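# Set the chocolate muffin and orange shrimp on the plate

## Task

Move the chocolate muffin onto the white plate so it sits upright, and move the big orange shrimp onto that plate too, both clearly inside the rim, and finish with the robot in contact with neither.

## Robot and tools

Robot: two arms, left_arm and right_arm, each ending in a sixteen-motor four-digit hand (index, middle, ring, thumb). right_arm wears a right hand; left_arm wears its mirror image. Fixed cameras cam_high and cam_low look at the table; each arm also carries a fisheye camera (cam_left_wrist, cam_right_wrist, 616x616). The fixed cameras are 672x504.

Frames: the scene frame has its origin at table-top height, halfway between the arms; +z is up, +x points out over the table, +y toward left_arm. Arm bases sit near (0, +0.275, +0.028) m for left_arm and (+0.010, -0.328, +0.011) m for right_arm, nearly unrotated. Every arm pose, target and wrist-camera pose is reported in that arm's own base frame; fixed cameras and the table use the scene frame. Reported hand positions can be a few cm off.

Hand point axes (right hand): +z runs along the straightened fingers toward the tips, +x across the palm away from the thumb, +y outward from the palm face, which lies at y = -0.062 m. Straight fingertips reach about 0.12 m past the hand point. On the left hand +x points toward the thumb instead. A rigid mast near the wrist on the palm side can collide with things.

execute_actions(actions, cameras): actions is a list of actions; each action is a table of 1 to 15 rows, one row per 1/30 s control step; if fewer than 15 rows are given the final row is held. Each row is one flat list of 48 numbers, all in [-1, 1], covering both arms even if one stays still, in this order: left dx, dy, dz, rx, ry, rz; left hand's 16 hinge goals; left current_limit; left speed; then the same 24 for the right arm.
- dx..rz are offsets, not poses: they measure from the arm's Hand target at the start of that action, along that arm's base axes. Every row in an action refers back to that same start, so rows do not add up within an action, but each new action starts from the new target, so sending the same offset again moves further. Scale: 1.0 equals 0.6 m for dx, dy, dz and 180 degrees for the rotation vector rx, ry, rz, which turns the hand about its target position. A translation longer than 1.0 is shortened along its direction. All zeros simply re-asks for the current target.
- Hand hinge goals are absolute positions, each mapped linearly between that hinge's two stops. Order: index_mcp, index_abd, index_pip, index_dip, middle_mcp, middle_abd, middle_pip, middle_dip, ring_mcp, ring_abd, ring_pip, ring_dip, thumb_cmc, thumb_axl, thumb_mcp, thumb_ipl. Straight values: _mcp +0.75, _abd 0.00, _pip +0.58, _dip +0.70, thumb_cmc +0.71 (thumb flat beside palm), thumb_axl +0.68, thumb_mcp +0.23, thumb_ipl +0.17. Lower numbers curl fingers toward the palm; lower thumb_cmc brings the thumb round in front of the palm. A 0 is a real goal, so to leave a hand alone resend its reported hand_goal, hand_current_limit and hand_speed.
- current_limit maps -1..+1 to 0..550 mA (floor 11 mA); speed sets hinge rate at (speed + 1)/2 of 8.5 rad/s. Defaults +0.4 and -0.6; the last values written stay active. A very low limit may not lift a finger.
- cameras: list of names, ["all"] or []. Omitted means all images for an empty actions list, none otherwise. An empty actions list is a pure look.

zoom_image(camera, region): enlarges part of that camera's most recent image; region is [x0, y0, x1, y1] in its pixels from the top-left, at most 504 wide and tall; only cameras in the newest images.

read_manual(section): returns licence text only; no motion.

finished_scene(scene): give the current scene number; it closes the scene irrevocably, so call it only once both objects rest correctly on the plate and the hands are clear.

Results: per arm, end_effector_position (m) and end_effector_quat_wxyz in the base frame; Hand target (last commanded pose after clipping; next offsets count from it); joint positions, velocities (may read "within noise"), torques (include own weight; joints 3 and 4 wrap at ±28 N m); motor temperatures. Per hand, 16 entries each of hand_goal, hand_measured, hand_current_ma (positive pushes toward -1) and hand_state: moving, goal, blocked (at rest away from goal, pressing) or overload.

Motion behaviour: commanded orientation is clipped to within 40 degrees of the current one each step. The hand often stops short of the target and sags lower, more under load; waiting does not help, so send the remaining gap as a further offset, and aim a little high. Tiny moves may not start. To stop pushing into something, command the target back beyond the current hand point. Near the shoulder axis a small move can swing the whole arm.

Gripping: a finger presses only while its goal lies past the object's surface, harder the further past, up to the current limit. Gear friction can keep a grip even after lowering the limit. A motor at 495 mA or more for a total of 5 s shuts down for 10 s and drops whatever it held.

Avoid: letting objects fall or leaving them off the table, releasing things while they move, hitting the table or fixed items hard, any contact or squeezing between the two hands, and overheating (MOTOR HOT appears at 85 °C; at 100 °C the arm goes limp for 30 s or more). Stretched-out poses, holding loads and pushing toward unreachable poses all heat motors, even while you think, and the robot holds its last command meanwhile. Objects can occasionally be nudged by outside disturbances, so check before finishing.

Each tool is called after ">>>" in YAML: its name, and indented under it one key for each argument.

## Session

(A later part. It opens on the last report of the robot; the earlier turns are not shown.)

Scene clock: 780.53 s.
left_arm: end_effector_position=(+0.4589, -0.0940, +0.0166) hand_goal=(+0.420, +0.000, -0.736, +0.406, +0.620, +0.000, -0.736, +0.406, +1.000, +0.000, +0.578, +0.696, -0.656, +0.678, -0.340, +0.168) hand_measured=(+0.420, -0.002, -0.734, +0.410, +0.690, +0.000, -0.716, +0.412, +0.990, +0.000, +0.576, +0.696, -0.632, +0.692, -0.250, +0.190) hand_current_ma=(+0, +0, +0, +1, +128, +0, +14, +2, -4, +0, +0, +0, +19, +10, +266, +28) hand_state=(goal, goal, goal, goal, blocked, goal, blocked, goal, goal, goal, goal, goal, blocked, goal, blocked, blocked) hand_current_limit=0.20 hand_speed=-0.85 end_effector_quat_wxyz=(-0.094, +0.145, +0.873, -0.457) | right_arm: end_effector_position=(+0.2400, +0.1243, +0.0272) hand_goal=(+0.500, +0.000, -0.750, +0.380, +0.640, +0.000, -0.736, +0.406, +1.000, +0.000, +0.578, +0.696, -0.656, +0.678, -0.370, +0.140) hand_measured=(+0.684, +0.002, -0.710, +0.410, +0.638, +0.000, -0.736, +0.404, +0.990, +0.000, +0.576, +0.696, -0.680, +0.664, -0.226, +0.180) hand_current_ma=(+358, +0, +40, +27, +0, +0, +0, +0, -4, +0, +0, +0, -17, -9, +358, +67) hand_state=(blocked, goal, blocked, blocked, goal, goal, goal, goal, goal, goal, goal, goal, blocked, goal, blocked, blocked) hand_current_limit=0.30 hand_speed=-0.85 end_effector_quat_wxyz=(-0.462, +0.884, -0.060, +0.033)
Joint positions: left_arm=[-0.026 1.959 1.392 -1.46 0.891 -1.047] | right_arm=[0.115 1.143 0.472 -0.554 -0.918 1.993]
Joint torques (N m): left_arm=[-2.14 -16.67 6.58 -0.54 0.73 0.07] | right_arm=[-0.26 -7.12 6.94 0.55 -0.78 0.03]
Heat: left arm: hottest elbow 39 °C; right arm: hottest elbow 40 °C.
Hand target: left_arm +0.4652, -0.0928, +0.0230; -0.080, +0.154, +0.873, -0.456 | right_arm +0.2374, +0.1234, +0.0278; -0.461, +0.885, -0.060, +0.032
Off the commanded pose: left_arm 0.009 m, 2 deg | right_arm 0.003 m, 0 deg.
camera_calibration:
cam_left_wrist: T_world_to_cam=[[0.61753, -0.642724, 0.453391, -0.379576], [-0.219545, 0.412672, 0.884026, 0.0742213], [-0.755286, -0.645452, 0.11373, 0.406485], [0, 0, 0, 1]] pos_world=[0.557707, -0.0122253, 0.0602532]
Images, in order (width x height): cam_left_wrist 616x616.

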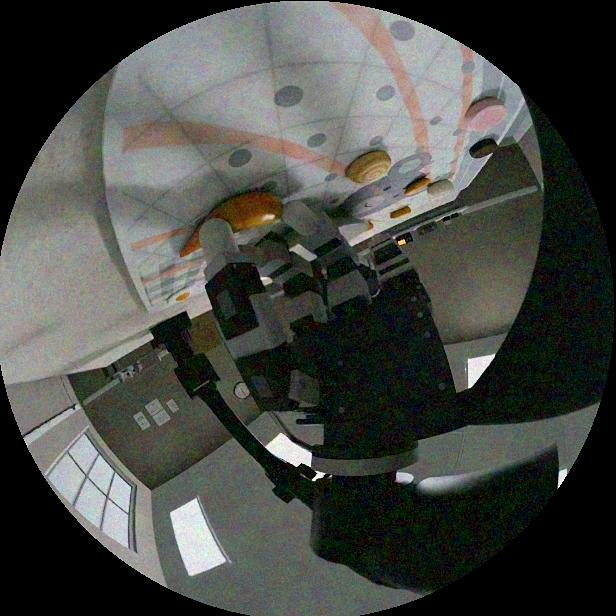

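>>> execute_actions:
  actions:
    - [[0,0,0,0,0,0,0.34,0,-0.737,0.406,0.64,0,-0.737,0.406,1,0,0.577,0.696,-0.657,0.677,-0.34,0.168,0.2,-0.85,0,0,0,0,0,0,0.50,0,-0.75,0.38,0.64,0,-0.737,0.406,1,0,0.577,0.696,-0.657,0.677,-0.37,0.14,0.3,-0.85]]
    - [[0,0,0,0,0,0,0.28,0,-0.737,0.406,0.64,0,-0.737,0.406,1,0,0.577,0.696,-0.657,0.677,-0.34,0.168,0.2,-0.85,0,0,0,0,0,0,0.50,0,-0.75,0.38,0.64,0,-0.737,0.406,1,0,0.577,0.696,-0.657,0.677,-0.37,0.14,0.3,-0.85]]
  cameras: ["cam_left_wrist"]

>>> zoom_image:
  camera: "cam_left_wrist"
  region: [120, 120, 360, 360]

Scene clock: 791.37 s.
left_arm: end_effector_position=(+0.4589, -0.0940, +0.0166) hand_goal=(+0.280, +0.000, -0.736, +0.406, +0.640, +0.000, -0.736, +0.406, +1.000, +0.000, +0.578, +0.696, -0.656, +0.678, -0.340, +0.168) hand_measured=(+0.294, -0.002, -0.732, +0.410, +0.690, +0.000, -0.716, +0.412, +0.990, +0.000, +0.576, +0.696, -0.632, +0.692, -0.250, +0.192) hand_current_ma=(+7, +0, +1, +1, +72, +0, +14, +2, -4, +0, +0, +0, +19, +10, +266, +28) hand_state=(goal, goal, goal, goal, blocked, goal, blocked, goal, goal, goal, goal, goal, blocked, goal, blocked, blocked) hand_current_limit=0.20 hand_speed=-0.85 end_effector_quat_wxyz=(-0.094, +0.145, +0.873, -0.457) | right_arm: end_effector_position=(+0.2400, +0.1243, +0.0272) hand_goal=(+0.500, +0.000, -0.750, +0.380, +0.640, +0.000, -0.736, +0.406, +1.000, +0.000, +0.578, +0.696, -0.656, +0.678, -0.370, +0.140) hand_measured=(+0.684, +0.002, -0.710, +0.410, +0.638, +0.000, -0.736, +0.404, +0.990, +0.000, +0.576, +0.696, -0.680, +0.664, -0.226, +0.180) hand_current_ma=(+358, +0, +40, +27, +0, +0, +0, +0, -4, +0, +0, +0, -17, -9, +358, +67) hand_state=(blocked, goal, blocked, blocked, goal, goal, goal, goal, goal, goal, goal, goal, blocked, goal, blocked, blocked) hand_current_limit=0.30 hand_speed=-0.85 end_effector_quat_wxyz=(-0.462, +0.884, -0.060, +0.033)
Joint positions: left_arm=[-0.026 1.959 1.392 -1.46 0.891 -1.047] | right_arm=[0.115 1.143 0.472 -0.554 -0.918 1.993]
Joint torques (N m): left_arm=[-2.14 -16.73 6.58 -0.53 0.73 0.06] | right_arm=[-0.32 -7.06 6.95 0.55 -0.78 0.04]
Heat: left arm: hottest elbow 39 °C; right arm: hottest elbow 40 °C.
Hand target: left_arm +0.4652, -0.0928, +0.0230; -0.080, +0.154, +0.873, -0.456 | right_arm +0.2374, +0.1234, +0.0278; -0.461, +0.885, -0.060, +0.032
Off the commanded pose: left_arm 0.009 m, 2 deg | right_arm 0.003 m, 0 deg.
camera_calibration:
cam_left_wrist: T_world_to_cam=[[0.61753, -0.642724, 0.453391, -0.379576], [-0.219545, 0.412672, 0.884026, 0.0742213], [-0.755286, -0.645452, 0.11373, 0.406485], [0, 0, 0, 1]] pos_world=[0.557707, -0.0122253, 0.0602532]
Images, in order (width x height): cam_left_wrist 616x616.

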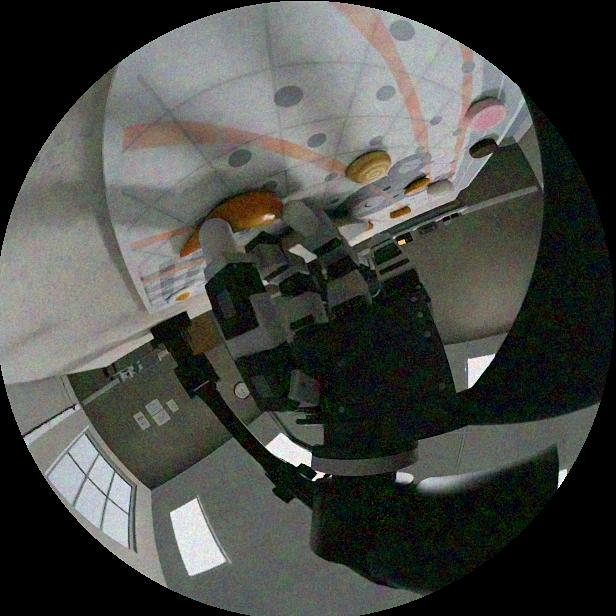

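Scaled by 2.100 from the camera's 616x616 image, which has a finer 880x880 frame.

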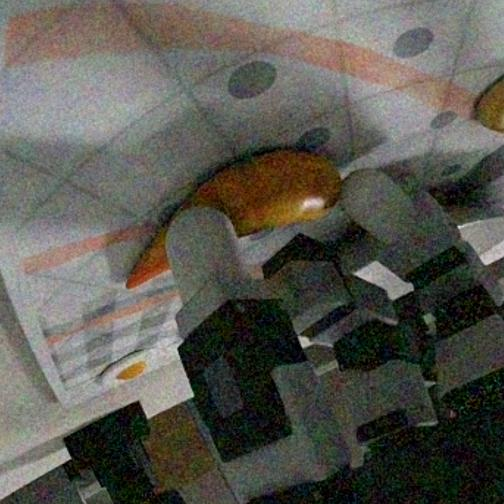

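>>> execute_actions:
  actions:
    - [[0,0,0,0,0,0,0.18,0,-0.737,0.406,0.62,0,-0.737,0.406,1,0,0.577,0.696,-0.657,0.677,-0.34,0.168,0.2,-0.85,0,0,0,0,0,0,0.50,0,-0.75,0.38,0.64,0,-0.737,0.406,1,0,0.577,0.696,-0.657,0.677,-0.37,0.14,0.3,-0.85]]
  cameras: ["cam_left_wrist"]

>>> zoom_image:
  camera: "cam_left_wrist"
  region: [120, 120, 360, 360]

Scene clock: 800.70 s.
left_arm: end_effector_position=(+0.4589, -0.0941, +0.0167) hand_goal=(+0.180, +0.000, -0.736, +0.406, +0.620, +0.000, -0.736, +0.406, +1.000, +0.000, +0.578, +0.696, -0.656, +0.678, -0.340, +0.168) hand_measured=(+0.272, -0.002, -0.718, +0.410, +0.684, +0.000, -0.716, +0.412, +0.990, +0.000, +0.576, +0.696, -0.632, +0.692, -0.250, +0.198) hand_current_ma=(+198, +0, +12, +1, +106, +0, +14, +2, -4, +0, +0, +0, +19, +10, +266, +43) hand_state=(blocked, goal, goal, goal, blocked, goal, blocked, goal, goal, goal, goal, goal, blocked, goal, blocked, blocked) hand_current_limit=0.20 hand_speed=-0.85 end_effector_quat_wxyz=(-0.094, +0.145, +0.872, -0.457) | right_arm: end_effector_position=(+0.2400, +0.1243, +0.0272) hand_goal=(+0.500, +0.000, -0.750, +0.380, +0.640, +0.000, -0.736, +0.406, +1.000, +0.000, +0.578, +0.696, -0.656, +0.678, -0.370, +0.140) hand_measured=(+0.684, +0.002, -0.710, +0.410, +0.638, +0.000, -0.736, +0.404, +0.990, +0.000, +0.576, +0.696, -0.680, +0.664, -0.226, +0.180) hand_current_ma=(+358, +0, +40, +27, +0, +0, +0, +0, -4, +0, +0, +0, -17, -9, +358, +67) hand_state=(blocked, goal, blocked, blocked, goal, goal, goal, goal, goal, goal, goal, goal, blocked, goal, blocked, blocked) hand_current_limit=0.30 hand_speed=-0.85 end_effector_quat_wxyz=(-0.462, +0.884, -0.060, +0.033)
Joint positions: left_arm=[-0.026 1.959 1.392 -1.46 0.891 -1.047] | right_arm=[0.115 1.143 0.472 -0.554 -0.918 1.993]
Joint torques (N m): left_arm=[-2.08 -16.73 6.6 -0.55 0.68 0.06] | right_arm=[-0.44 -7.06 6.95 0.58 -0.78 0.03]
Heat: left arm: hottest elbow 39 °C; right arm: hottest elbow 40 °C.
Hand target: left_arm +0.4652, -0.0928, +0.0229; -0.080, +0.154, +0.873, -0.456 | right_arm +0.2374, +0.1234, +0.0278; -0.461, +0.885, -0.060, +0.032
Off the commanded pose: left_arm 0.009 m, 2 deg | right_arm 0.003 m, 0 deg.
camera_calibration:
cam_left_wrist: T_world_to_cam=[[0.617771, -0.642171, 0.453845, -0.379733], [-0.21966, 0.413248, 0.883728, 0.0743102], [-0.755055, -0.645633, 0.114233, 0.406323], [0, 0, 0, 1]] pos_world=[0.557707, -0.0122263, 0.0602544]
Images, in order (width x height): cam_left_wrist 616x616.

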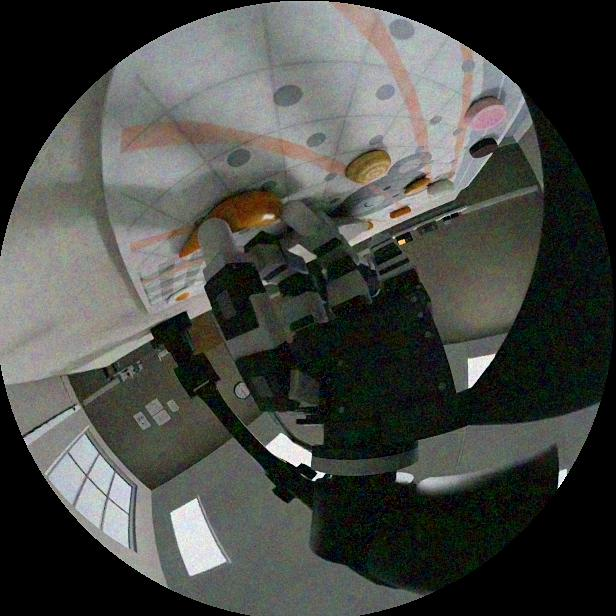

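Scaled by 2.100 from the camera's 616x616 image, which has a finer 880x880 frame.

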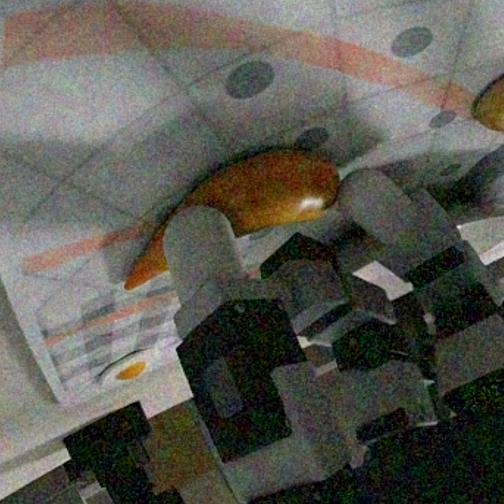

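>>> execute_actions:
  actions:
    - [[0.01,0,0.07,0,0,0,0.15,0,-0.745,0.39,0.60,0,-0.737,0.406,1,0,0.577,0.696,-0.657,0.677,-0.38,0.168,0.3,-0.85,0,0,0.08,0,0,0,0.50,0,-0.75,0.38,0.64,0,-0.737,0.406,1,0,0.577,0.696,-0.657,0.677,-0.37,0.14,0.3,-0.85]]
  cameras: ["all"]

>>> zoom_image:
  camera: "cam_left_wrist"
  region: [120, 120, 360, 360]

>>> zoom_image:
  camera: "cam_low"
  region: [220, 120, 500, 300]

Scene clock: 812.10 s.
left_arm: end_effector_position=(+0.4539, -0.0938, +0.0436) hand_goal=(+0.150, +0.000, -0.744, +0.390, +0.600, +0.000, -0.736, +0.406, +1.000, +0.000, +0.578, +0.696, -0.656, +0.678, -0.380, +0.168) hand_measured=(+0.216, +0.000, -0.716, +0.402, +0.598, +0.000, -0.730, +0.410, +0.990, +0.000, +0.576, +0.696, -0.680, +0.668, -0.350, +0.178) hand_current_ma=(+112, +0, +23, +5, +0, +0, +2, +1, -4, +0, +0, +0, -19, -6, +39, +8) hand_state=(blocked, goal, blocked, goal, goal, goal, goal, goal, goal, goal, goal, goal, blocked, goal, blocked, goal) hand_current_limit=0.30 hand_speed=-0.85 end_effector_quat_wxyz=(-0.104, +0.140, +0.872, -0.458) | right_arm: end_effector_position=(+0.2143, +0.1215, +0.0536) hand_goal=(+0.500, +0.000, -0.750, +0.380, +0.640, +0.000, -0.736, +0.406, +1.000, +0.000, +0.578, +0.696, -0.656, +0.678, -0.370, +0.140) hand_measured=(+0.684, +0.002, -0.710, +0.410, +0.638, +0.000, -0.736, +0.404, +0.990, +0.000, +0.576, +0.696, -0.682, +0.662, -0.226, +0.180) hand_current_ma=(+357, +0, +40, +27, +0, +0, +0, +0, -4, +0, +0, +0, -20, -11, +357, +67) hand_state=(blocked, goal, blocked, blocked, goal, goal, goal, goal, goal, goal, goal, goal, blocked, goal, blocked, blocked) hand_current_limit=0.30 hand_speed=-0.85 end_effector_quat_wxyz=(-0.457, +0.887, -0.074, +0.007)
Joint positions: left_arm=[-0.026 1.926 1.416 -1.539 0.89 -1.046] | right_arm=[0.116 1.034 0.492 -0.739 -0.917 1.996]
Joint torques (N m): left_arm=[-2.08 -17.08 9.61 -1.46 0.71 0.04] | right_arm=[-0.26 -6.07 11.85 0.42 -0.82 0.03]
Heat: left arm: hottest elbow 39 °C; right arm: hottest elbow 40 °C.
Hand target: left_arm +0.4712, -0.0928, +0.0650; -0.080, +0.154, +0.873, -0.456 | right_arm +0.2374, +0.1235, +0.0759; -0.461, +0.885, -0.060, +0.033
Off the commanded pose: left_arm 0.027 m, 3 deg | right_arm 0.032 m, 3 deg.
camera_calibration:
cam_left_wrist: T_world_to_cam=[[0.627251, -0.643444, 0.438789, -0.392439], [-0.199166, 0.412145, 0.889083, 0.0396249], [-0.75292, -0.64507, 0.130366, 0.397972], [0, 0, 0, 1]] pos_world=[0.553691, -0.0121239, 0.0850862]
cam_right_wrist: T_world_to_cam=[[-0.819329, -0.250826, -0.515545, 0.26878], [-0.462454, -0.242368, 0.852874, 0.0345995], [-0.338875, 0.9372, 0.0825835, 0.0809426], [0, 0, 0, 1]] pos_world=[0.263649, -0.0000565398, 0.102374]

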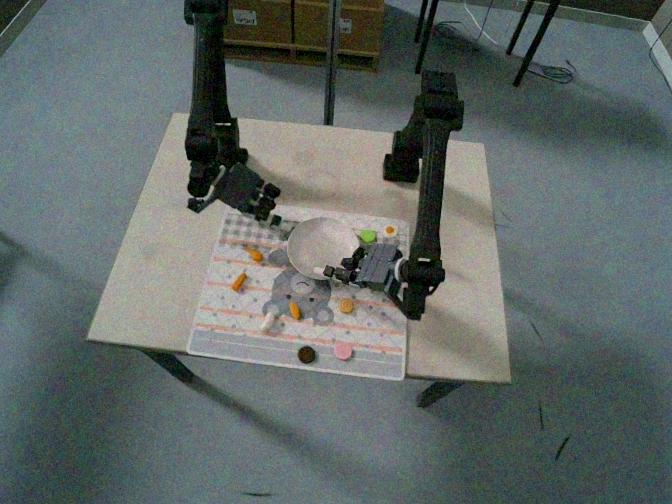

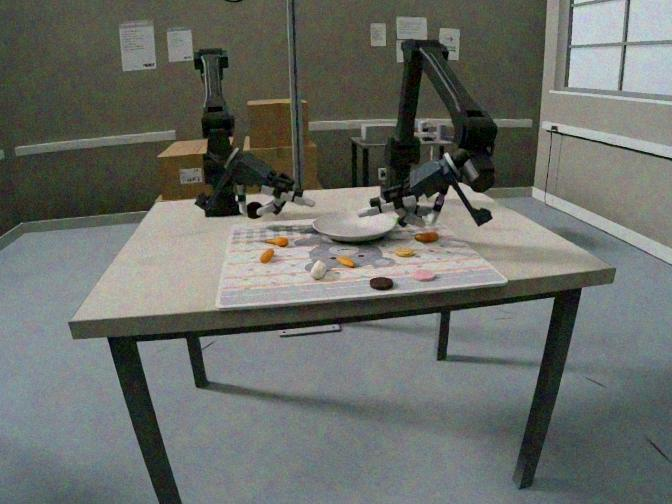

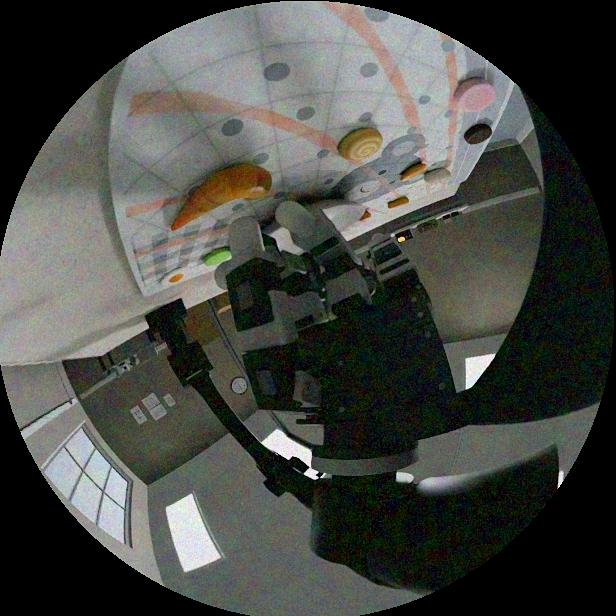

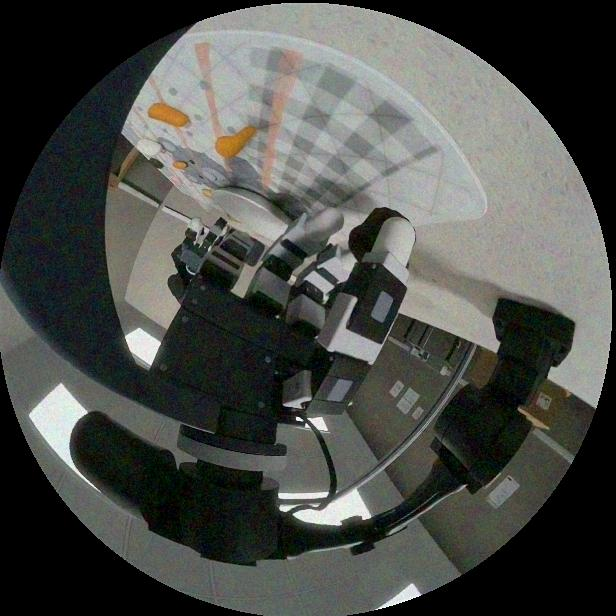

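Scaled by 2.100 from the camera's 616x616 image, which has a finer 880x880 frame.

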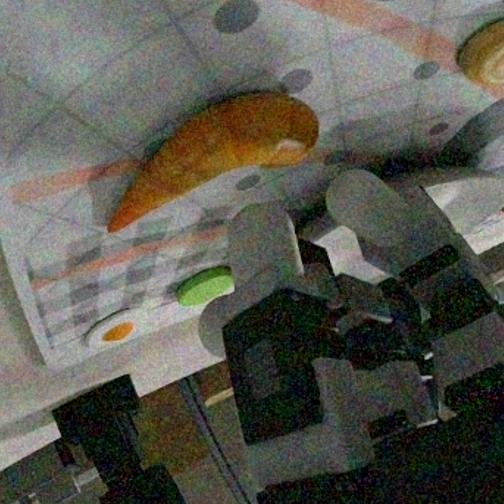

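Scaled by 1.800 from the camera's 672x504 image, which has a finer 960x720 frame.

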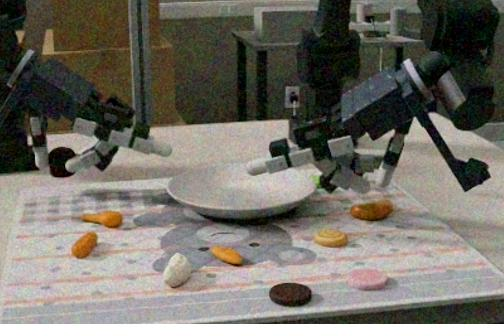

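>>> execute_actions:
  actions:
    - [[0,0,0,0,0,0,0.92,0,-0.737,0.406,0.92,0,-0.737,0.406,1,0,0.577,0.696,-0.657,0.677,-0.03,0.168,0.3,-0.7,0.01,0,0.1,0,0,0,0.50,0,-0.75,0.38,0.64,0,-0.737,0.406,1,0,0.577,0.696,-0.657,0.677,-0.37,0.14,0.3,-0.85]]
    - [[-0.045,-0.0125,-0.03,0,0,0,0.92,0,-0.737,0.406,0.92,0,-0.737,0.406,1,0,0.577,0.696,-0.657,0.677,-0.03,0.168,0.3,-0.7,0.035,0.18,0,0,0,0.122,0.50,0,-0.75,0.38,0.64,0,-0.737,0.406,1,0,0.577,0.696,-0.657,0.677,-0.37,0.14,0.3,-0.85]]
    - [[0,0,-0.052,0,0,0,0.92,0,-0.737,0.406,0.92,0,-0.737,0.406,1,0,0.577,0.696,-0.657,0.677,-0.03,0.168,0.3,-0.7,0.045,0.18,0,0,0,0.122,0.50,0,-0.75,0.38,0.64,0,-0.737,0.406,1,0,0.577,0.696,-0.657,0.677,-0.37,0.14,0.3,-0.85]]
  cameras: ["cam_left_wrist","cam_right_wrist"]

>>> zoom_image:
  camera: "cam_left_wrist"
  region: [120, 120, 360, 360]

Scene clock: 917.00 s.
left_arm: end_effector_position=(+0.4428, -0.0962, +0.0182) hand_goal=(+0.920, +0.000, -0.736, +0.406, +0.920, +0.000, -0.736, +0.406, +1.000, +0.000, +0.578, +0.696, -0.656, +0.678, -0.030, +0.168) hand_measured=(+0.904, +0.000, -0.732, +0.410, +0.906, +0.000, -0.732, +0.408, +0.990, +0.000, +0.576, +0.696, -0.658, +0.676, -0.034, +0.170) hand_current_ma=(-9, +0, +1, +1, -8, +0, +1, +1, -4, +0, +0, +0, +0, +0, -1, +0) hand_state=(goal, goal, goal, goal, goal, goal, goal, goal, goal, goal, goal, goal, goal, goal, goal, goal) hand_current_limit=0.30 hand_speed=-0.70 end_effector_quat_wxyz=(-0.078, +0.155, +0.873, -0.456) | right_arm: end_effector_position=(+0.2728, +0.3284, +0.1256) hand_goal=(+0.500, +0.000, -0.750, +0.380, +0.640, +0.000, -0.736, +0.406, +1.000, +0.000, +0.578, +0.696, -0.656, +0.678, -0.370, +0.140) hand_measured=(+0.678, +0.002, -0.710, +0.410, +0.634, +0.000, -0.736, +0.404, +0.990, +0.000, +0.576, +0.696, -0.686, +0.660, -0.226, +0.180) hand_current_ma=(+357, +0, +42, +27, -2, +0, +0, +0, -4, +0, +0, +0, -25, -14, +358, +67) hand_state=(blocked, goal, blocked, blocked, goal, goal, goal, goal, goal, goal, goal, goal, blocked, goal, blocked, blocked) hand_current_limit=0.30 hand_speed=-0.85 end_effector_quat_wxyz=(-0.437, +0.846, +0.264, -0.153)
Joint positions: left_arm=[-0.03 1.899 1.31 -1.4 0.895 -1.046] | right_arm=[0.655 1.556 1.175 -1.166 -0.962 1.632]
Joint torques (N m): left_arm=[-3.08 -14.1 6.52 -0.39 0.88 -0.16] | right_arm=[-0.56 -12.34 11.93 -0.08 -0.78 -0.04]
Heat: left arm: hottest elbow 42 °C; right arm: hottest elbow 43 °C.
Hand target: left_arm +0.4441, -0.1002, +0.0158; -0.080, +0.154, +0.873, -0.456 | right_arm +0.2914, +0.3394, +0.1358; -0.440, +0.843, +0.275, -0.142
Off the commanded pose: left_arm 0.005 m, 0 deg | right_arm 0.024 m, 2 deg.
camera_calibration:
cam_left_wrist: T_world_to_cam=[[0.598397, -0.6421, 0.479195, -0.363731], [-0.250874, 0.417856, 0.873189, 0.0847065], [-0.76091, -0.642731, 0.0889572, 0.396001], [0, 0, 0, 1]] pos_world=[0.540227, -0.0144245, 0.0651061]
cam_right_wrist: T_world_to_cam=[[-0.415261, -0.730985, -0.541497, 0.456378], [-0.180475, -0.517216, 0.83661, 0.065832], [-0.89162, 0.445138, 0.0828551, 0.213354], [0, 0, 0, 1]] pos_world=[0.391628, 0.272683, 0.174374]
Images, in order (width x height): cam_left_wrist 616x616, cam_right_wrist 616x616.

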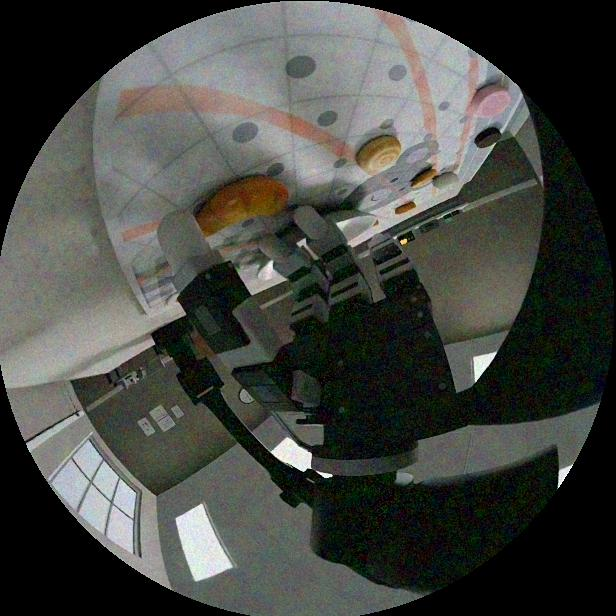

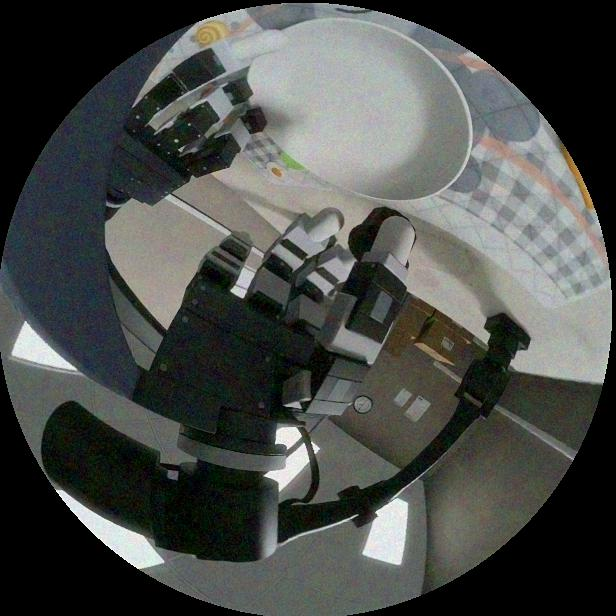

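Scaled by 2.100 from the camera's 616x616 image, which has a finer 880x880 frame.

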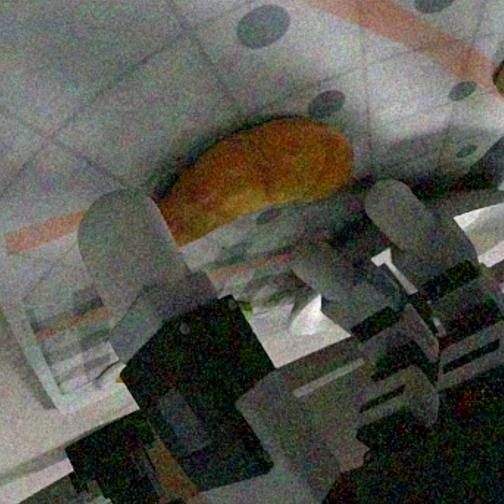

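>>> execute_actions:
  actions:
    - [[-0.01,-0.007,-0.017,0,0,0,0.92,0,-0.737,0.406,0.92,0,-0.737,0.406,1,0,0.577,0.696,-0.657,0.677,-0.03,0.168,0.3,-0.7,0.045,0.035,0,0,0,0,0.50,0,-0.75,0.38,0.64,0,-0.737,0.406,1,0,0.577,0.696,-0.657,0.677,-0.37,0.14,0.3,-0.85]]
    - [[0,0,0,0,0,0,0.86,0,-0.737,0.406,0.86,0,-0.737,0.406,1,0,0.577,0.696,-0.657,0.677,-0.08,0.168,0.2,-0.85,0,0,-0.06,0,0,0,0.50,0,-0.75,0.38,0.64,0,-0.737,0.406,1,0,0.577,0.696,-0.657,0.677,-0.37,0.14,0.3,-0.85]]
  cameras: ["cam_left_wrist"]

>>> zoom_image:
  camera: "cam_left_wrist"
  region: [120, 120, 360, 360]

Scene clock: 957.70 s.
left_arm: end_effector_position=(+0.4390, -0.1027, +0.0118) hand_goal=(+0.860, +0.000, -0.736, +0.406, +0.860, +0.000, -0.736, +0.406, +1.000, +0.000, +0.578, +0.696, -0.656, +0.678, -0.080, +0.168) hand_measured=(+0.850, +0.000, -0.748, +0.404, +0.910, +0.000, -0.732, +0.408, +0.990, +0.000, +0.576, +0.696, -0.658, +0.676, -0.078, +0.170) hand_current_ma=(-5, +0, -5, +0, +73, +0, +1, +0, -4, +0, +0, +0, +0, +0, +0, +0) hand_state=(goal, goal, goal, goal, blocked, goal, goal, goal, goal, goal, goal, goal, goal, goal, goal, goal) hand_current_limit=0.20 hand_speed=-0.85 end_effector_quat_wxyz=(-0.076, +0.154, +0.870, -0.461) | right_arm: end_effector_position=(+0.3121, +0.3582, +0.1073) hand_goal=(+0.500, +0.000, -0.750, +0.380, +0.640, +0.000, -0.736, +0.406, +1.000, +0.000, +0.578, +0.696, -0.656, +0.678, -0.370, +0.140) hand_measured=(+0.678, +0.002, -0.710, +0.410, +0.634, +0.000, -0.736, +0.404, +0.990, +0.000, +0.576, +0.696, -0.686, +0.660, -0.226, +0.180) hand_current_ma=(+357, +0, +42, +27, -2, +0, +0, +0, -4, +0, +0, +0, -25, -14, +358, +67) hand_state=(blocked, goal, blocked, blocked, goal, goal, goal, goal, goal, goal, goal, goal, blocked, goal, blocked, blocked) hand_current_limit=0.30 hand_speed=-0.85 end_effector_quat_wxyz=(-0.440, +0.843, +0.274, -0.143)
Joint positions: left_arm=[-0.039 1.899 1.288 -1.368 0.911 -1.058] | right_arm=[0.655 1.683 1.282 -1.133 -0.962 1.617]
Joint torques (N m): left_arm=[-2.9 -13.92 5.86 -0.02 0.34 -0.17] | right_arm=[-0.44 -14.51 8.46 0.79 -0.83 -0.03]
Heat: left arm: hottest elbow 40 °C; right arm: hottest elbow 44 °C.
Hand target: left_arm +0.4382, -0.1045, +0.0057; -0.080, +0.154, +0.873, -0.456 | right_arm +0.3184, +0.3604, +0.0999; -0.440, +0.843, +0.275, -0.142
Off the commanded pose: left_arm 0.006 m, 1 deg | right_arm 0.010 m, 0 deg.
camera_calibration:
cam_left_wrist: T_world_to_cam=[[0.601254, -0.633856, 0.486539, -0.363067], [-0.252764, 0.426752, 0.868327, 0.0938066], [-0.758027, -0.645065, 0.0963703, 0.387753], [0, 0, 0, 1]] pos_world=[0.535934, -0.0200389, 0.0578237]
Images, in order (width x height): cam_left_wrist 616x616.

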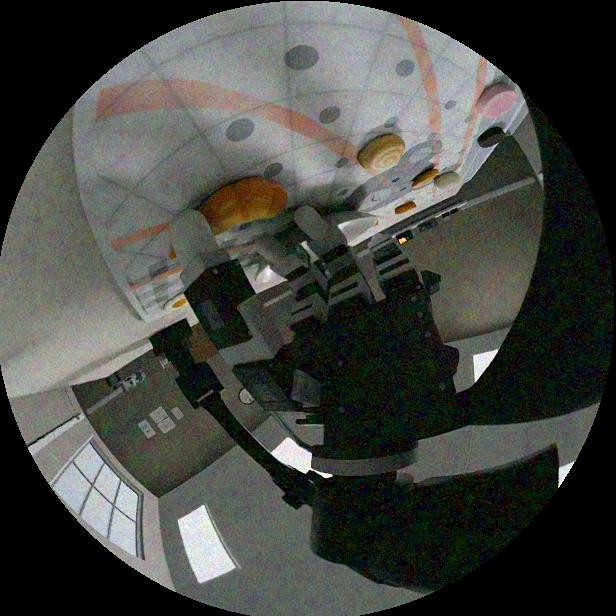

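Scaled by 2.100 from the camera's 616x616 image, which has a finer 880x880 frame.

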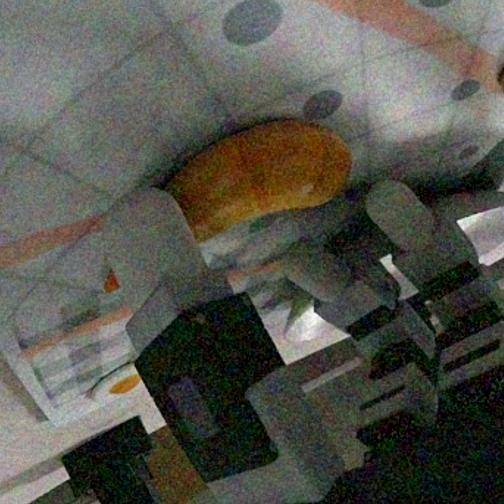

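>>> execute_actions:
  actions:
    - [[0,0,0.01,0,0,0,0.82,0,-0.737,0.406,0.84,0,-0.737,0.406,1,0,0.577,0.696,-0.657,0.677,-0.13,0.168,0.2,-0.85,-0.026,-0.014,-0.045,0,0,0,0.50,0,-0.75,0.38,0.64,0,-0.737,0.406,1,0,0.577,0.696,-0.657,0.677,-0.37,0.14,0.3,-0.85]]
    - [[0,0,0,0,0,0,0.76,0,-0.737,0.406,0.78,0,-0.737,0.406,1,0,0.577,0.696,-0.657,0.677,-0.18,0.168,0.2,-0.85,0,0,0,0,0,0,0.50,0,-0.75,0.38,0.64,0,-0.737,0.406,1,0,0.577,0.696,-0.657,0.677,-0.37,0.14,0.3,-0.85]]
  cameras: ["cam_left_wrist","cam_right_wrist"]

>>> zoom_image:
  camera: "cam_left_wrist"
  region: [120, 120, 360, 360]

Scene clock: 971.73 s.
left_arm: end_effector_position=(+0.4384, -0.1061, +0.0121) hand_goal=(+0.760, +0.000, -0.736, +0.406, +0.780, +0.000, -0.736, +0.406, +1.000, +0.000, +0.578, +0.696, -0.656, +0.678, -0.180, +0.168) hand_measured=(+0.756, +0.000, -0.738, +0.404, +0.848, +0.002, -0.730, +0.406, +0.990, +0.000, +0.576, +0.696, -0.658, +0.676, -0.174, +0.170) hand_current_ma=(-1, +0, +0, +0, +117, +0, +1, +0, -4, +0, +0, +0, +0, +0, +2, +0) hand_state=(goal, goal, goal, goal, blocked, goal, goal, goal, goal, goal, goal, goal, goal, goal, goal, goal) hand_current_limit=0.20 hand_speed=-0.85 end_effector_quat_wxyz=(-0.077, +0.156, +0.869, -0.463) | right_arm: end_effector_position=(+0.3055, +0.3532, +0.0812) hand_goal=(+0.500, +0.000, -0.750, +0.380, +0.640, +0.000, -0.736, +0.406, +1.000, +0.000, +0.578, +0.696, -0.656, +0.678, -0.370, +0.140) hand_measured=(+0.678, +0.002, -0.710, +0.410, +0.634, +0.000, -0.736, +0.404, +0.990, +0.000, +0.576, +0.696, -0.686, +0.660, -0.226, +0.180) hand_current_ma=(+357, +0, +42, +27, -2, +0, +0, +0, -4, +0, +0, +0, -25, -14, +358, +67) hand_state=(blocked, goal, blocked, blocked, goal, goal, goal, goal, goal, goal, goal, goal, blocked, goal, blocked, blocked) hand_current_limit=0.30 hand_speed=-0.85 end_effector_quat_wxyz=(-0.442, +0.842, +0.277, -0.137)
Joint positions: left_arm=[-0.046 1.899 1.288 -1.368 0.915 -1.058] | right_arm=[0.655 1.683 1.207 -1.042 -0.962 1.617]
Joint torques (N m): left_arm=[-2.43 -14.62 6.19 -0.55 0.15 -0.16] | right_arm=[-0.15 -14.92 6.87 0.83 -0.83 0.07]
Heat: left arm: hottest elbow 40 °C; right arm: hottest elbow 43 °C.
Hand target: left_arm +0.4383, -0.1044, +0.0117; -0.080, +0.154, +0.873, -0.456 | right_arm +0.3028, +0.3521, +0.0729; -0.440, +0.843, +0.275, -0.142
Off the commanded pose: left_arm 0.002 m, 1 deg | right_arm 0.009 m, 1 deg.
camera_calibration:
cam_left_wrist: T_world_to_cam=[[0.598395, -0.63492, 0.488672, -0.363853], [-0.250681, 0.430932, 0.866866, 0.0944627], [-0.760975, -0.641229, 0.0987052, 0.386898], [0, 0, 0, 1]] pos_world=[0.535827, -0.0236345, 0.0577293]
cam_right_wrist: T_world_to_cam=[[-0.390554, -0.720243, -0.573339, 0.455291], [-0.203782, -0.539712, 0.816814, 0.138313], [-0.897742, 0.435846, 0.064014, 0.241765], [0, 0, 0, 1]] pos_world=[0.423044, 0.297197, 0.132583]
Images, in order (width x height): cam_left_wrist 616x616, cam_right_wrist 616x616.

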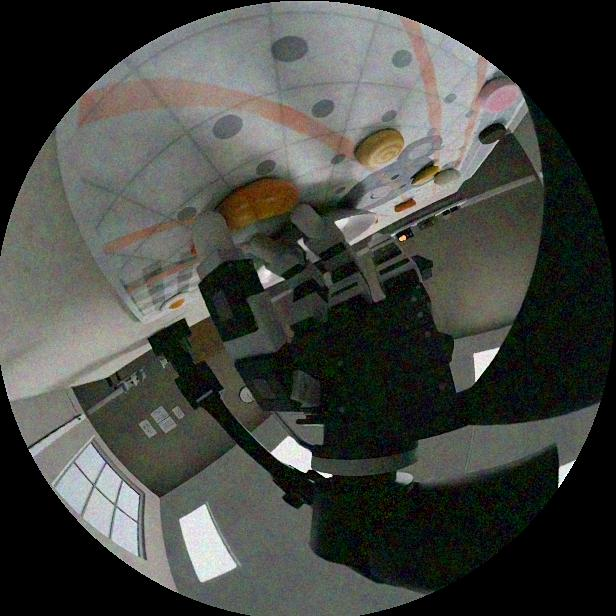

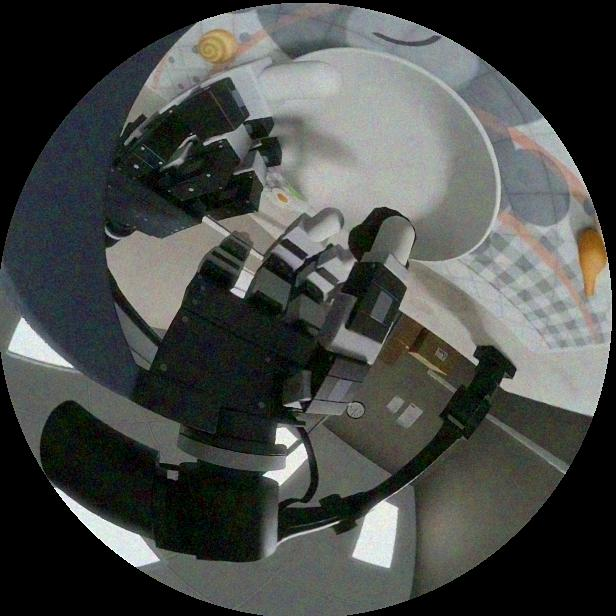

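Scaled by 2.100 from the camera's 616x616 image, which has a finer 880x880 frame.

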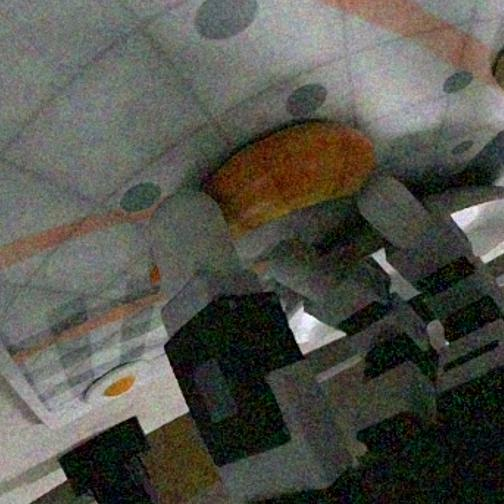

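>>> execute_actions:
  actions:
    - [[0,0,0.014,0,0,0,0.76,0,-0.737,0.406,0.78,0,-0.737,0.406,1,0,0.577,0.696,-0.657,0.677,-0.18,0.168,0.2,-0.85,-0.005,0,-0.045,0,0,0,0.50,0,-0.75,0.38,0.64,0,-0.737,0.406,1,0,0.577,0.696,-0.657,0.677,-0.37,0.14,0.3,-0.85]]
    - [[0,0,0,0,0,0,0.72,0,-0.737,0.406,0.74,0,-0.737,0.406,1,0,0.577,0.696,-0.657,0.677,-0.22,0.168,0.2,-0.85,0,0,-0.02,0,0,0,0.50,0,-0.75,0.38,0.64,0,-0.737,0.406,1,0,0.577,0.696,-0.657,0.677,-0.37,0.14,0.3,-0.85]]
  cameras: ["cam_left_wrist","cam_right_wrist"]

>>> zoom_image:
  camera: "cam_left_wrist"
  region: [120, 120, 360, 360]

Scene clock: 991.47 s.
left_arm: end_effector_position=(+0.4355, -0.1071, +0.0159) hand_goal=(+0.720, +0.000, -0.736, +0.406, +0.740, +0.000, -0.736, +0.406, +1.000, +0.000, +0.578, +0.696, -0.656, +0.678, -0.220, +0.168) hand_measured=(+0.718, +0.000, -0.736, +0.404, +0.806, +0.002, -0.726, +0.406, +0.990, +0.000, +0.576, +0.696, -0.656, +0.676, -0.216, +0.170) hand_current_ma=(-1, +0, +0, +0, +113, +0, +4, +0, -4, +0, +0, +0, +0, +0, +1, +0) hand_state=(goal, goal, goal, goal, blocked, goal, goal, goal, goal, goal, goal, goal, goal, goal, goal, goal) hand_current_limit=0.20 hand_speed=-0.85 end_effector_quat_wxyz=(-0.081, +0.155, +0.869, -0.463) | right_arm: end_effector_position=(+0.3062, +0.3542, +0.0501) hand_goal=(+0.500, +0.000, -0.750, +0.380, +0.640, +0.000, -0.736, +0.406, +1.000, +0.000, +0.578, +0.696, -0.656, +0.678, -0.370, +0.140) hand_measured=(+0.678, +0.002, -0.710, +0.410, +0.634, +0.000, -0.736, +0.404, +0.990, +0.000, +0.576, +0.696, -0.686, +0.660, -0.226, +0.180) hand_current_ma=(+357, +0, +42, +27, -2, +0, +0, +0, -4, +0, +0, +0, -25, -14, +357, +67) hand_state=(blocked, goal, blocked, blocked, goal, goal, goal, goal, goal, goal, goal, goal, blocked, goal, blocked, blocked) hand_current_limit=0.30 hand_speed=-0.85 end_effector_quat_wxyz=(-0.446, +0.840, +0.283, -0.127)
Joint positions: left_arm=[-0.048 1.893 1.288 -1.382 0.915 -1.059] | right_arm=[0.656 1.713 1.155 -0.936 -0.962 1.617]
Joint torques (N m): left_arm=[-2.26 -15.03 6.71 -0.76 0.12 -0.17] | right_arm=[0.32 -13.74 6.41 0.9 -0.82 0.12]
Heat: left arm: hottest elbow 40 °C; right arm: hottest elbow 43 °C.
Hand target: left_arm +0.4382, -0.1044, +0.0201; -0.080, +0.154, +0.873, -0.456 | right_arm +0.2997, +0.3522, +0.0339; -0.440, +0.843, +0.275, -0.142
Off the commanded pose: left_arm 0.006 m, 1 deg | right_arm 0.018 m, 2 deg.
camera_calibration:
cam_left_wrist: T_world_to_cam=[[0.601499, -0.635854, 0.483619, -0.365968], [-0.242407, 0.431562, 0.868903, 0.0873286], [-0.761208, -0.639878, 0.105449, 0.383758], [0, 0, 0, 1]] pos_world=[0.533418, -0.0248321, 0.0606424]
cam_right_wrist: T_world_to_cam=[[-0.379079, -0.712156, -0.590875, 0.432957], [-0.218605, -0.55154, 0.804994, 0.173697], [-0.899172, 0.434324, 0.0533967, 0.24551], [0, 0, 0, 1]] pos_world=[0.422852, 0.297503, 0.102889]
Images, in order (width x height): cam_left_wrist 616x616, cam_right_wrist 616x616.

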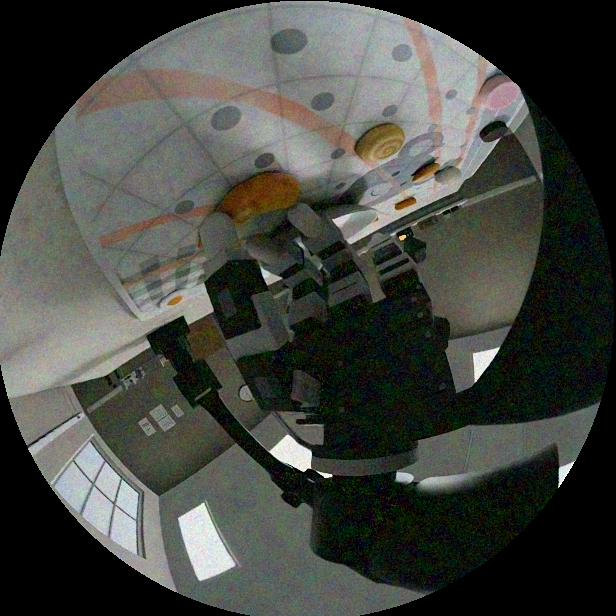

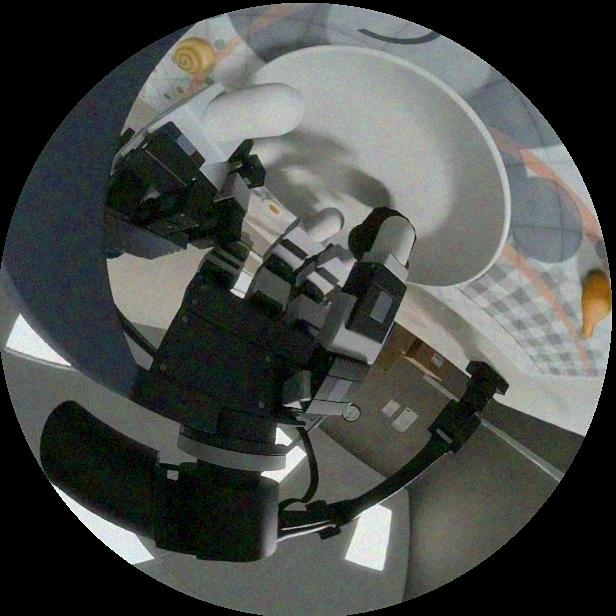

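Scaled by 2.100 from the camera's 616x616 image, which has a finer 880x880 frame.

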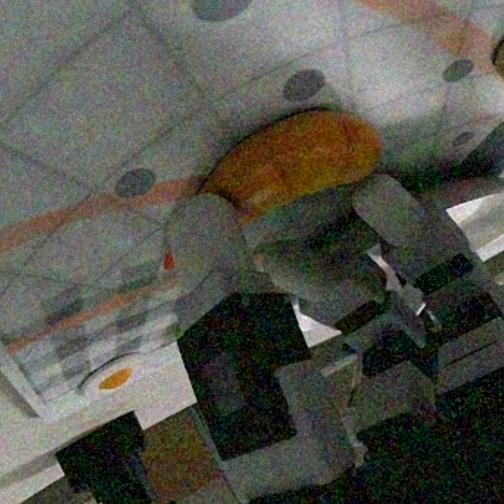

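>>> execute_actions:
  actions:
    - [[0,0,0,0,0,0,0.60,0,-0.737,0.406,0.68,0,-0.737,0.406,1,0,0.577,0.696,-0.657,0.677,-0.28,0.168,0.2,-0.85,-0.014,-0.008,-0.025,0,0,0,0.50,0,-0.75,0.38,0.64,0,-0.737,0.406,1,0,0.577,0.696,-0.657,0.677,-0.37,0.14,0.3,-0.85]]
    - [[0,0,0,0,0,0,0.50,0,-0.737,0.406,0.64,0,-0.737,0.406,1,0,0.577,0.696,-0.657,0.677,-0.33,0.168,0.2,-0.85,0,0,0,0,0,0,0.50,0,-0.75,0.38,0.64,0,-0.737,0.406,1,0,0.577,0.696,-0.657,0.677,-0.37,0.14,0.3,-0.85]]
  cameras: ["cam_left_wrist","cam_right_wrist","cam_high"]

>>> zoom_image:
  camera: "cam_left_wrist"
  region: [120, 120, 360, 360]

>>> zoom_image:
  camera: "cam_right_wrist"
  region: [280, 120, 520, 360]

Scene clock: 1013.83 s.
left_arm: end_effector_position=(+0.4336, -0.1093, +0.0182) hand_goal=(+0.500, +0.000, -0.736, +0.406, +0.640, +0.000, -0.736, +0.406, +1.000, +0.000, +0.578, +0.696, -0.656, +0.678, -0.330, +0.168) hand_measured=(+0.574, -0.004, -0.720, +0.404, +0.680, +0.004, -0.726, +0.406, +0.990, +0.000, +0.576, +0.696, -0.654, +0.680, -0.326, +0.170) hand_current_ma=(+139, -1, +8, +0, +50, +0, +5, +0, -4, +0, +0, +0, +0, +0, +1, +1) hand_state=(blocked, goal, goal, goal, blocked, goal, goal, goal, goal, goal, goal, goal, goal, goal, goal, goal) hand_current_limit=0.20 hand_speed=-0.85 end_effector_quat_wxyz=(-0.084, +0.151, +0.868, -0.465) | right_arm: end_effector_position=(+0.3001, +0.3506, +0.0371) hand_goal=(+0.500, +0.000, -0.750, +0.380, +0.640, +0.000, -0.736, +0.406, +1.000, +0.000, +0.578, +0.696, -0.656, +0.678, -0.370, +0.140) hand_measured=(+0.678, +0.002, -0.710, +0.410, +0.634, +0.000, -0.736, +0.404, +0.992, +0.000, +0.576, +0.696, -0.688, +0.658, -0.226, +0.180) hand_current_ma=(+358, +0, +42, +27, -2, +0, +0, +0, -3, +0, +0, +0, -29, -18, +358, +67) hand_state=(blocked, goal, blocked, blocked, goal, goal, goal, goal, goal, goal, goal, goal, blocked, goal, blocked, blocked) hand_current_limit=0.30 hand_speed=-0.85 end_effector_quat_wxyz=(-0.448, +0.839, +0.284, -0.125)
Joint positions: left_arm=[-0.051 1.89 1.288 -1.387 0.921 -1.068] | right_arm=[0.657 1.713 1.113 -0.887 -0.965 1.618]
Joint torques (N m): left_arm=[-2.02 -14.86 6.75 -0.54 -0.13 -0.09] | right_arm=[0.44 -13.33 5.94 0.96 -0.69 0.17]
Heat: left arm: hottest elbow 39 °C; right arm: hottest elbow 42 °C.
Hand target: left_arm +0.4383, -0.1044, +0.0200; -0.080, +0.154, +0.873, -0.456 | right_arm +0.2914, +0.3472, +0.0189; -0.440, +0.843, +0.275, -0.142
Off the commanded pose: left_arm 0.007 m, 1 deg | right_arm 0.020 m, 2 deg.
camera_calibration:
cam_left_wrist: T_world_to_cam=[[0.608307, -0.632589, 0.479368, -0.369892], [-0.235817, 0.432644, 0.870178, 0.0830609], [-0.75786, -0.642379, 0.114005, 0.378728], [0, 0, 0, 1]] pos_world=[0.531618, -0.0266389, 0.0618598]
cam_right_wrist: T_world_to_cam=[[-0.376778, -0.708358, -0.596882, 0.41865], [-0.221153, -0.556946, 0.800564, 0.183739], [-0.899516, 0.433637, 0.0531892, 0.242553], [0, 0, 0, 1]] pos_world=[0.416553, 0.293706, 0.0898891]
Images, in order (width x height): cam_high 672x504, cam_left_wrist 616x616, cam_right_wrist 616x616.

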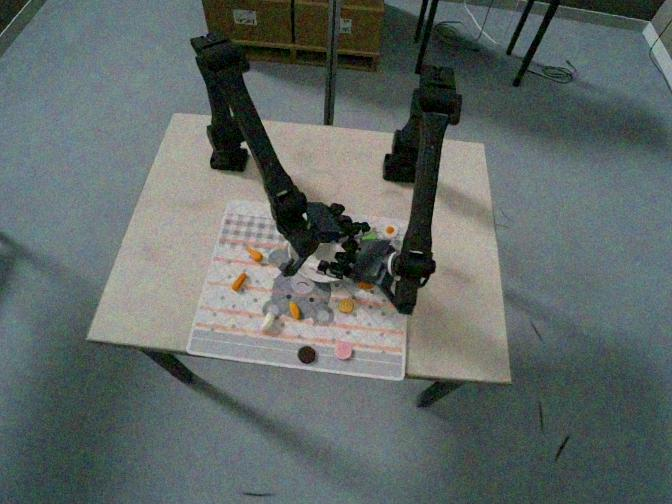

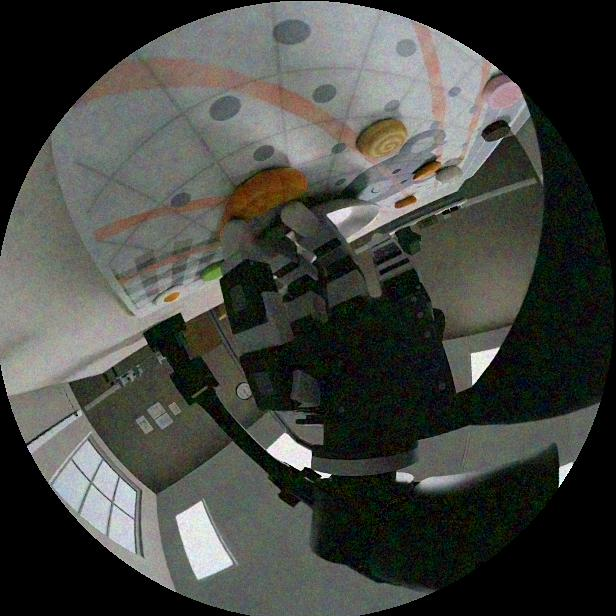

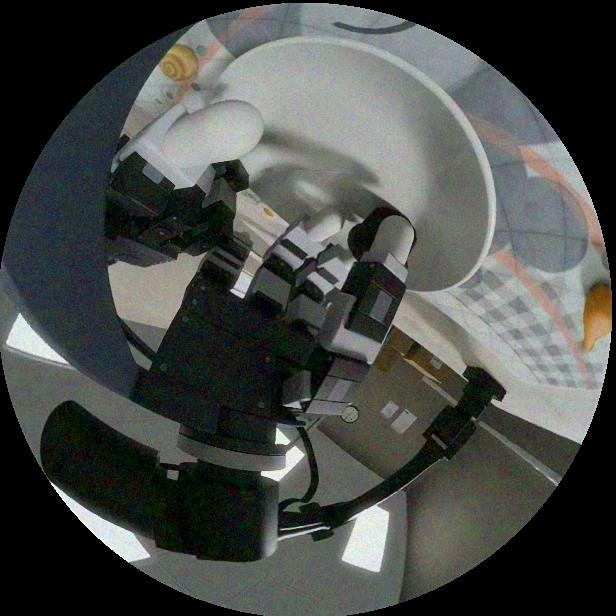

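Scaled by 2.100 from the camera's 616x616 image, which has a finer 880x880 frame.

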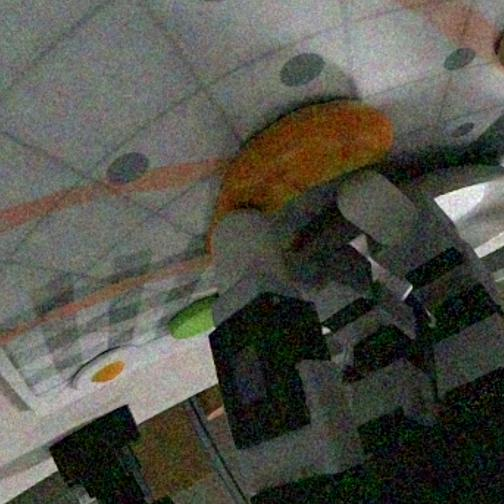

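Scaled by 2.100 from the camera's 616x616 image, which has a finer 880x880 frame.

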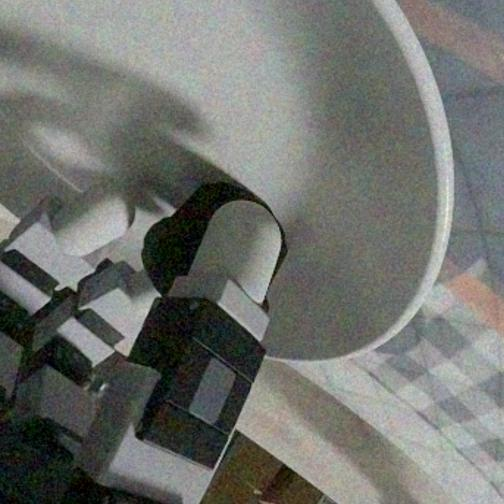

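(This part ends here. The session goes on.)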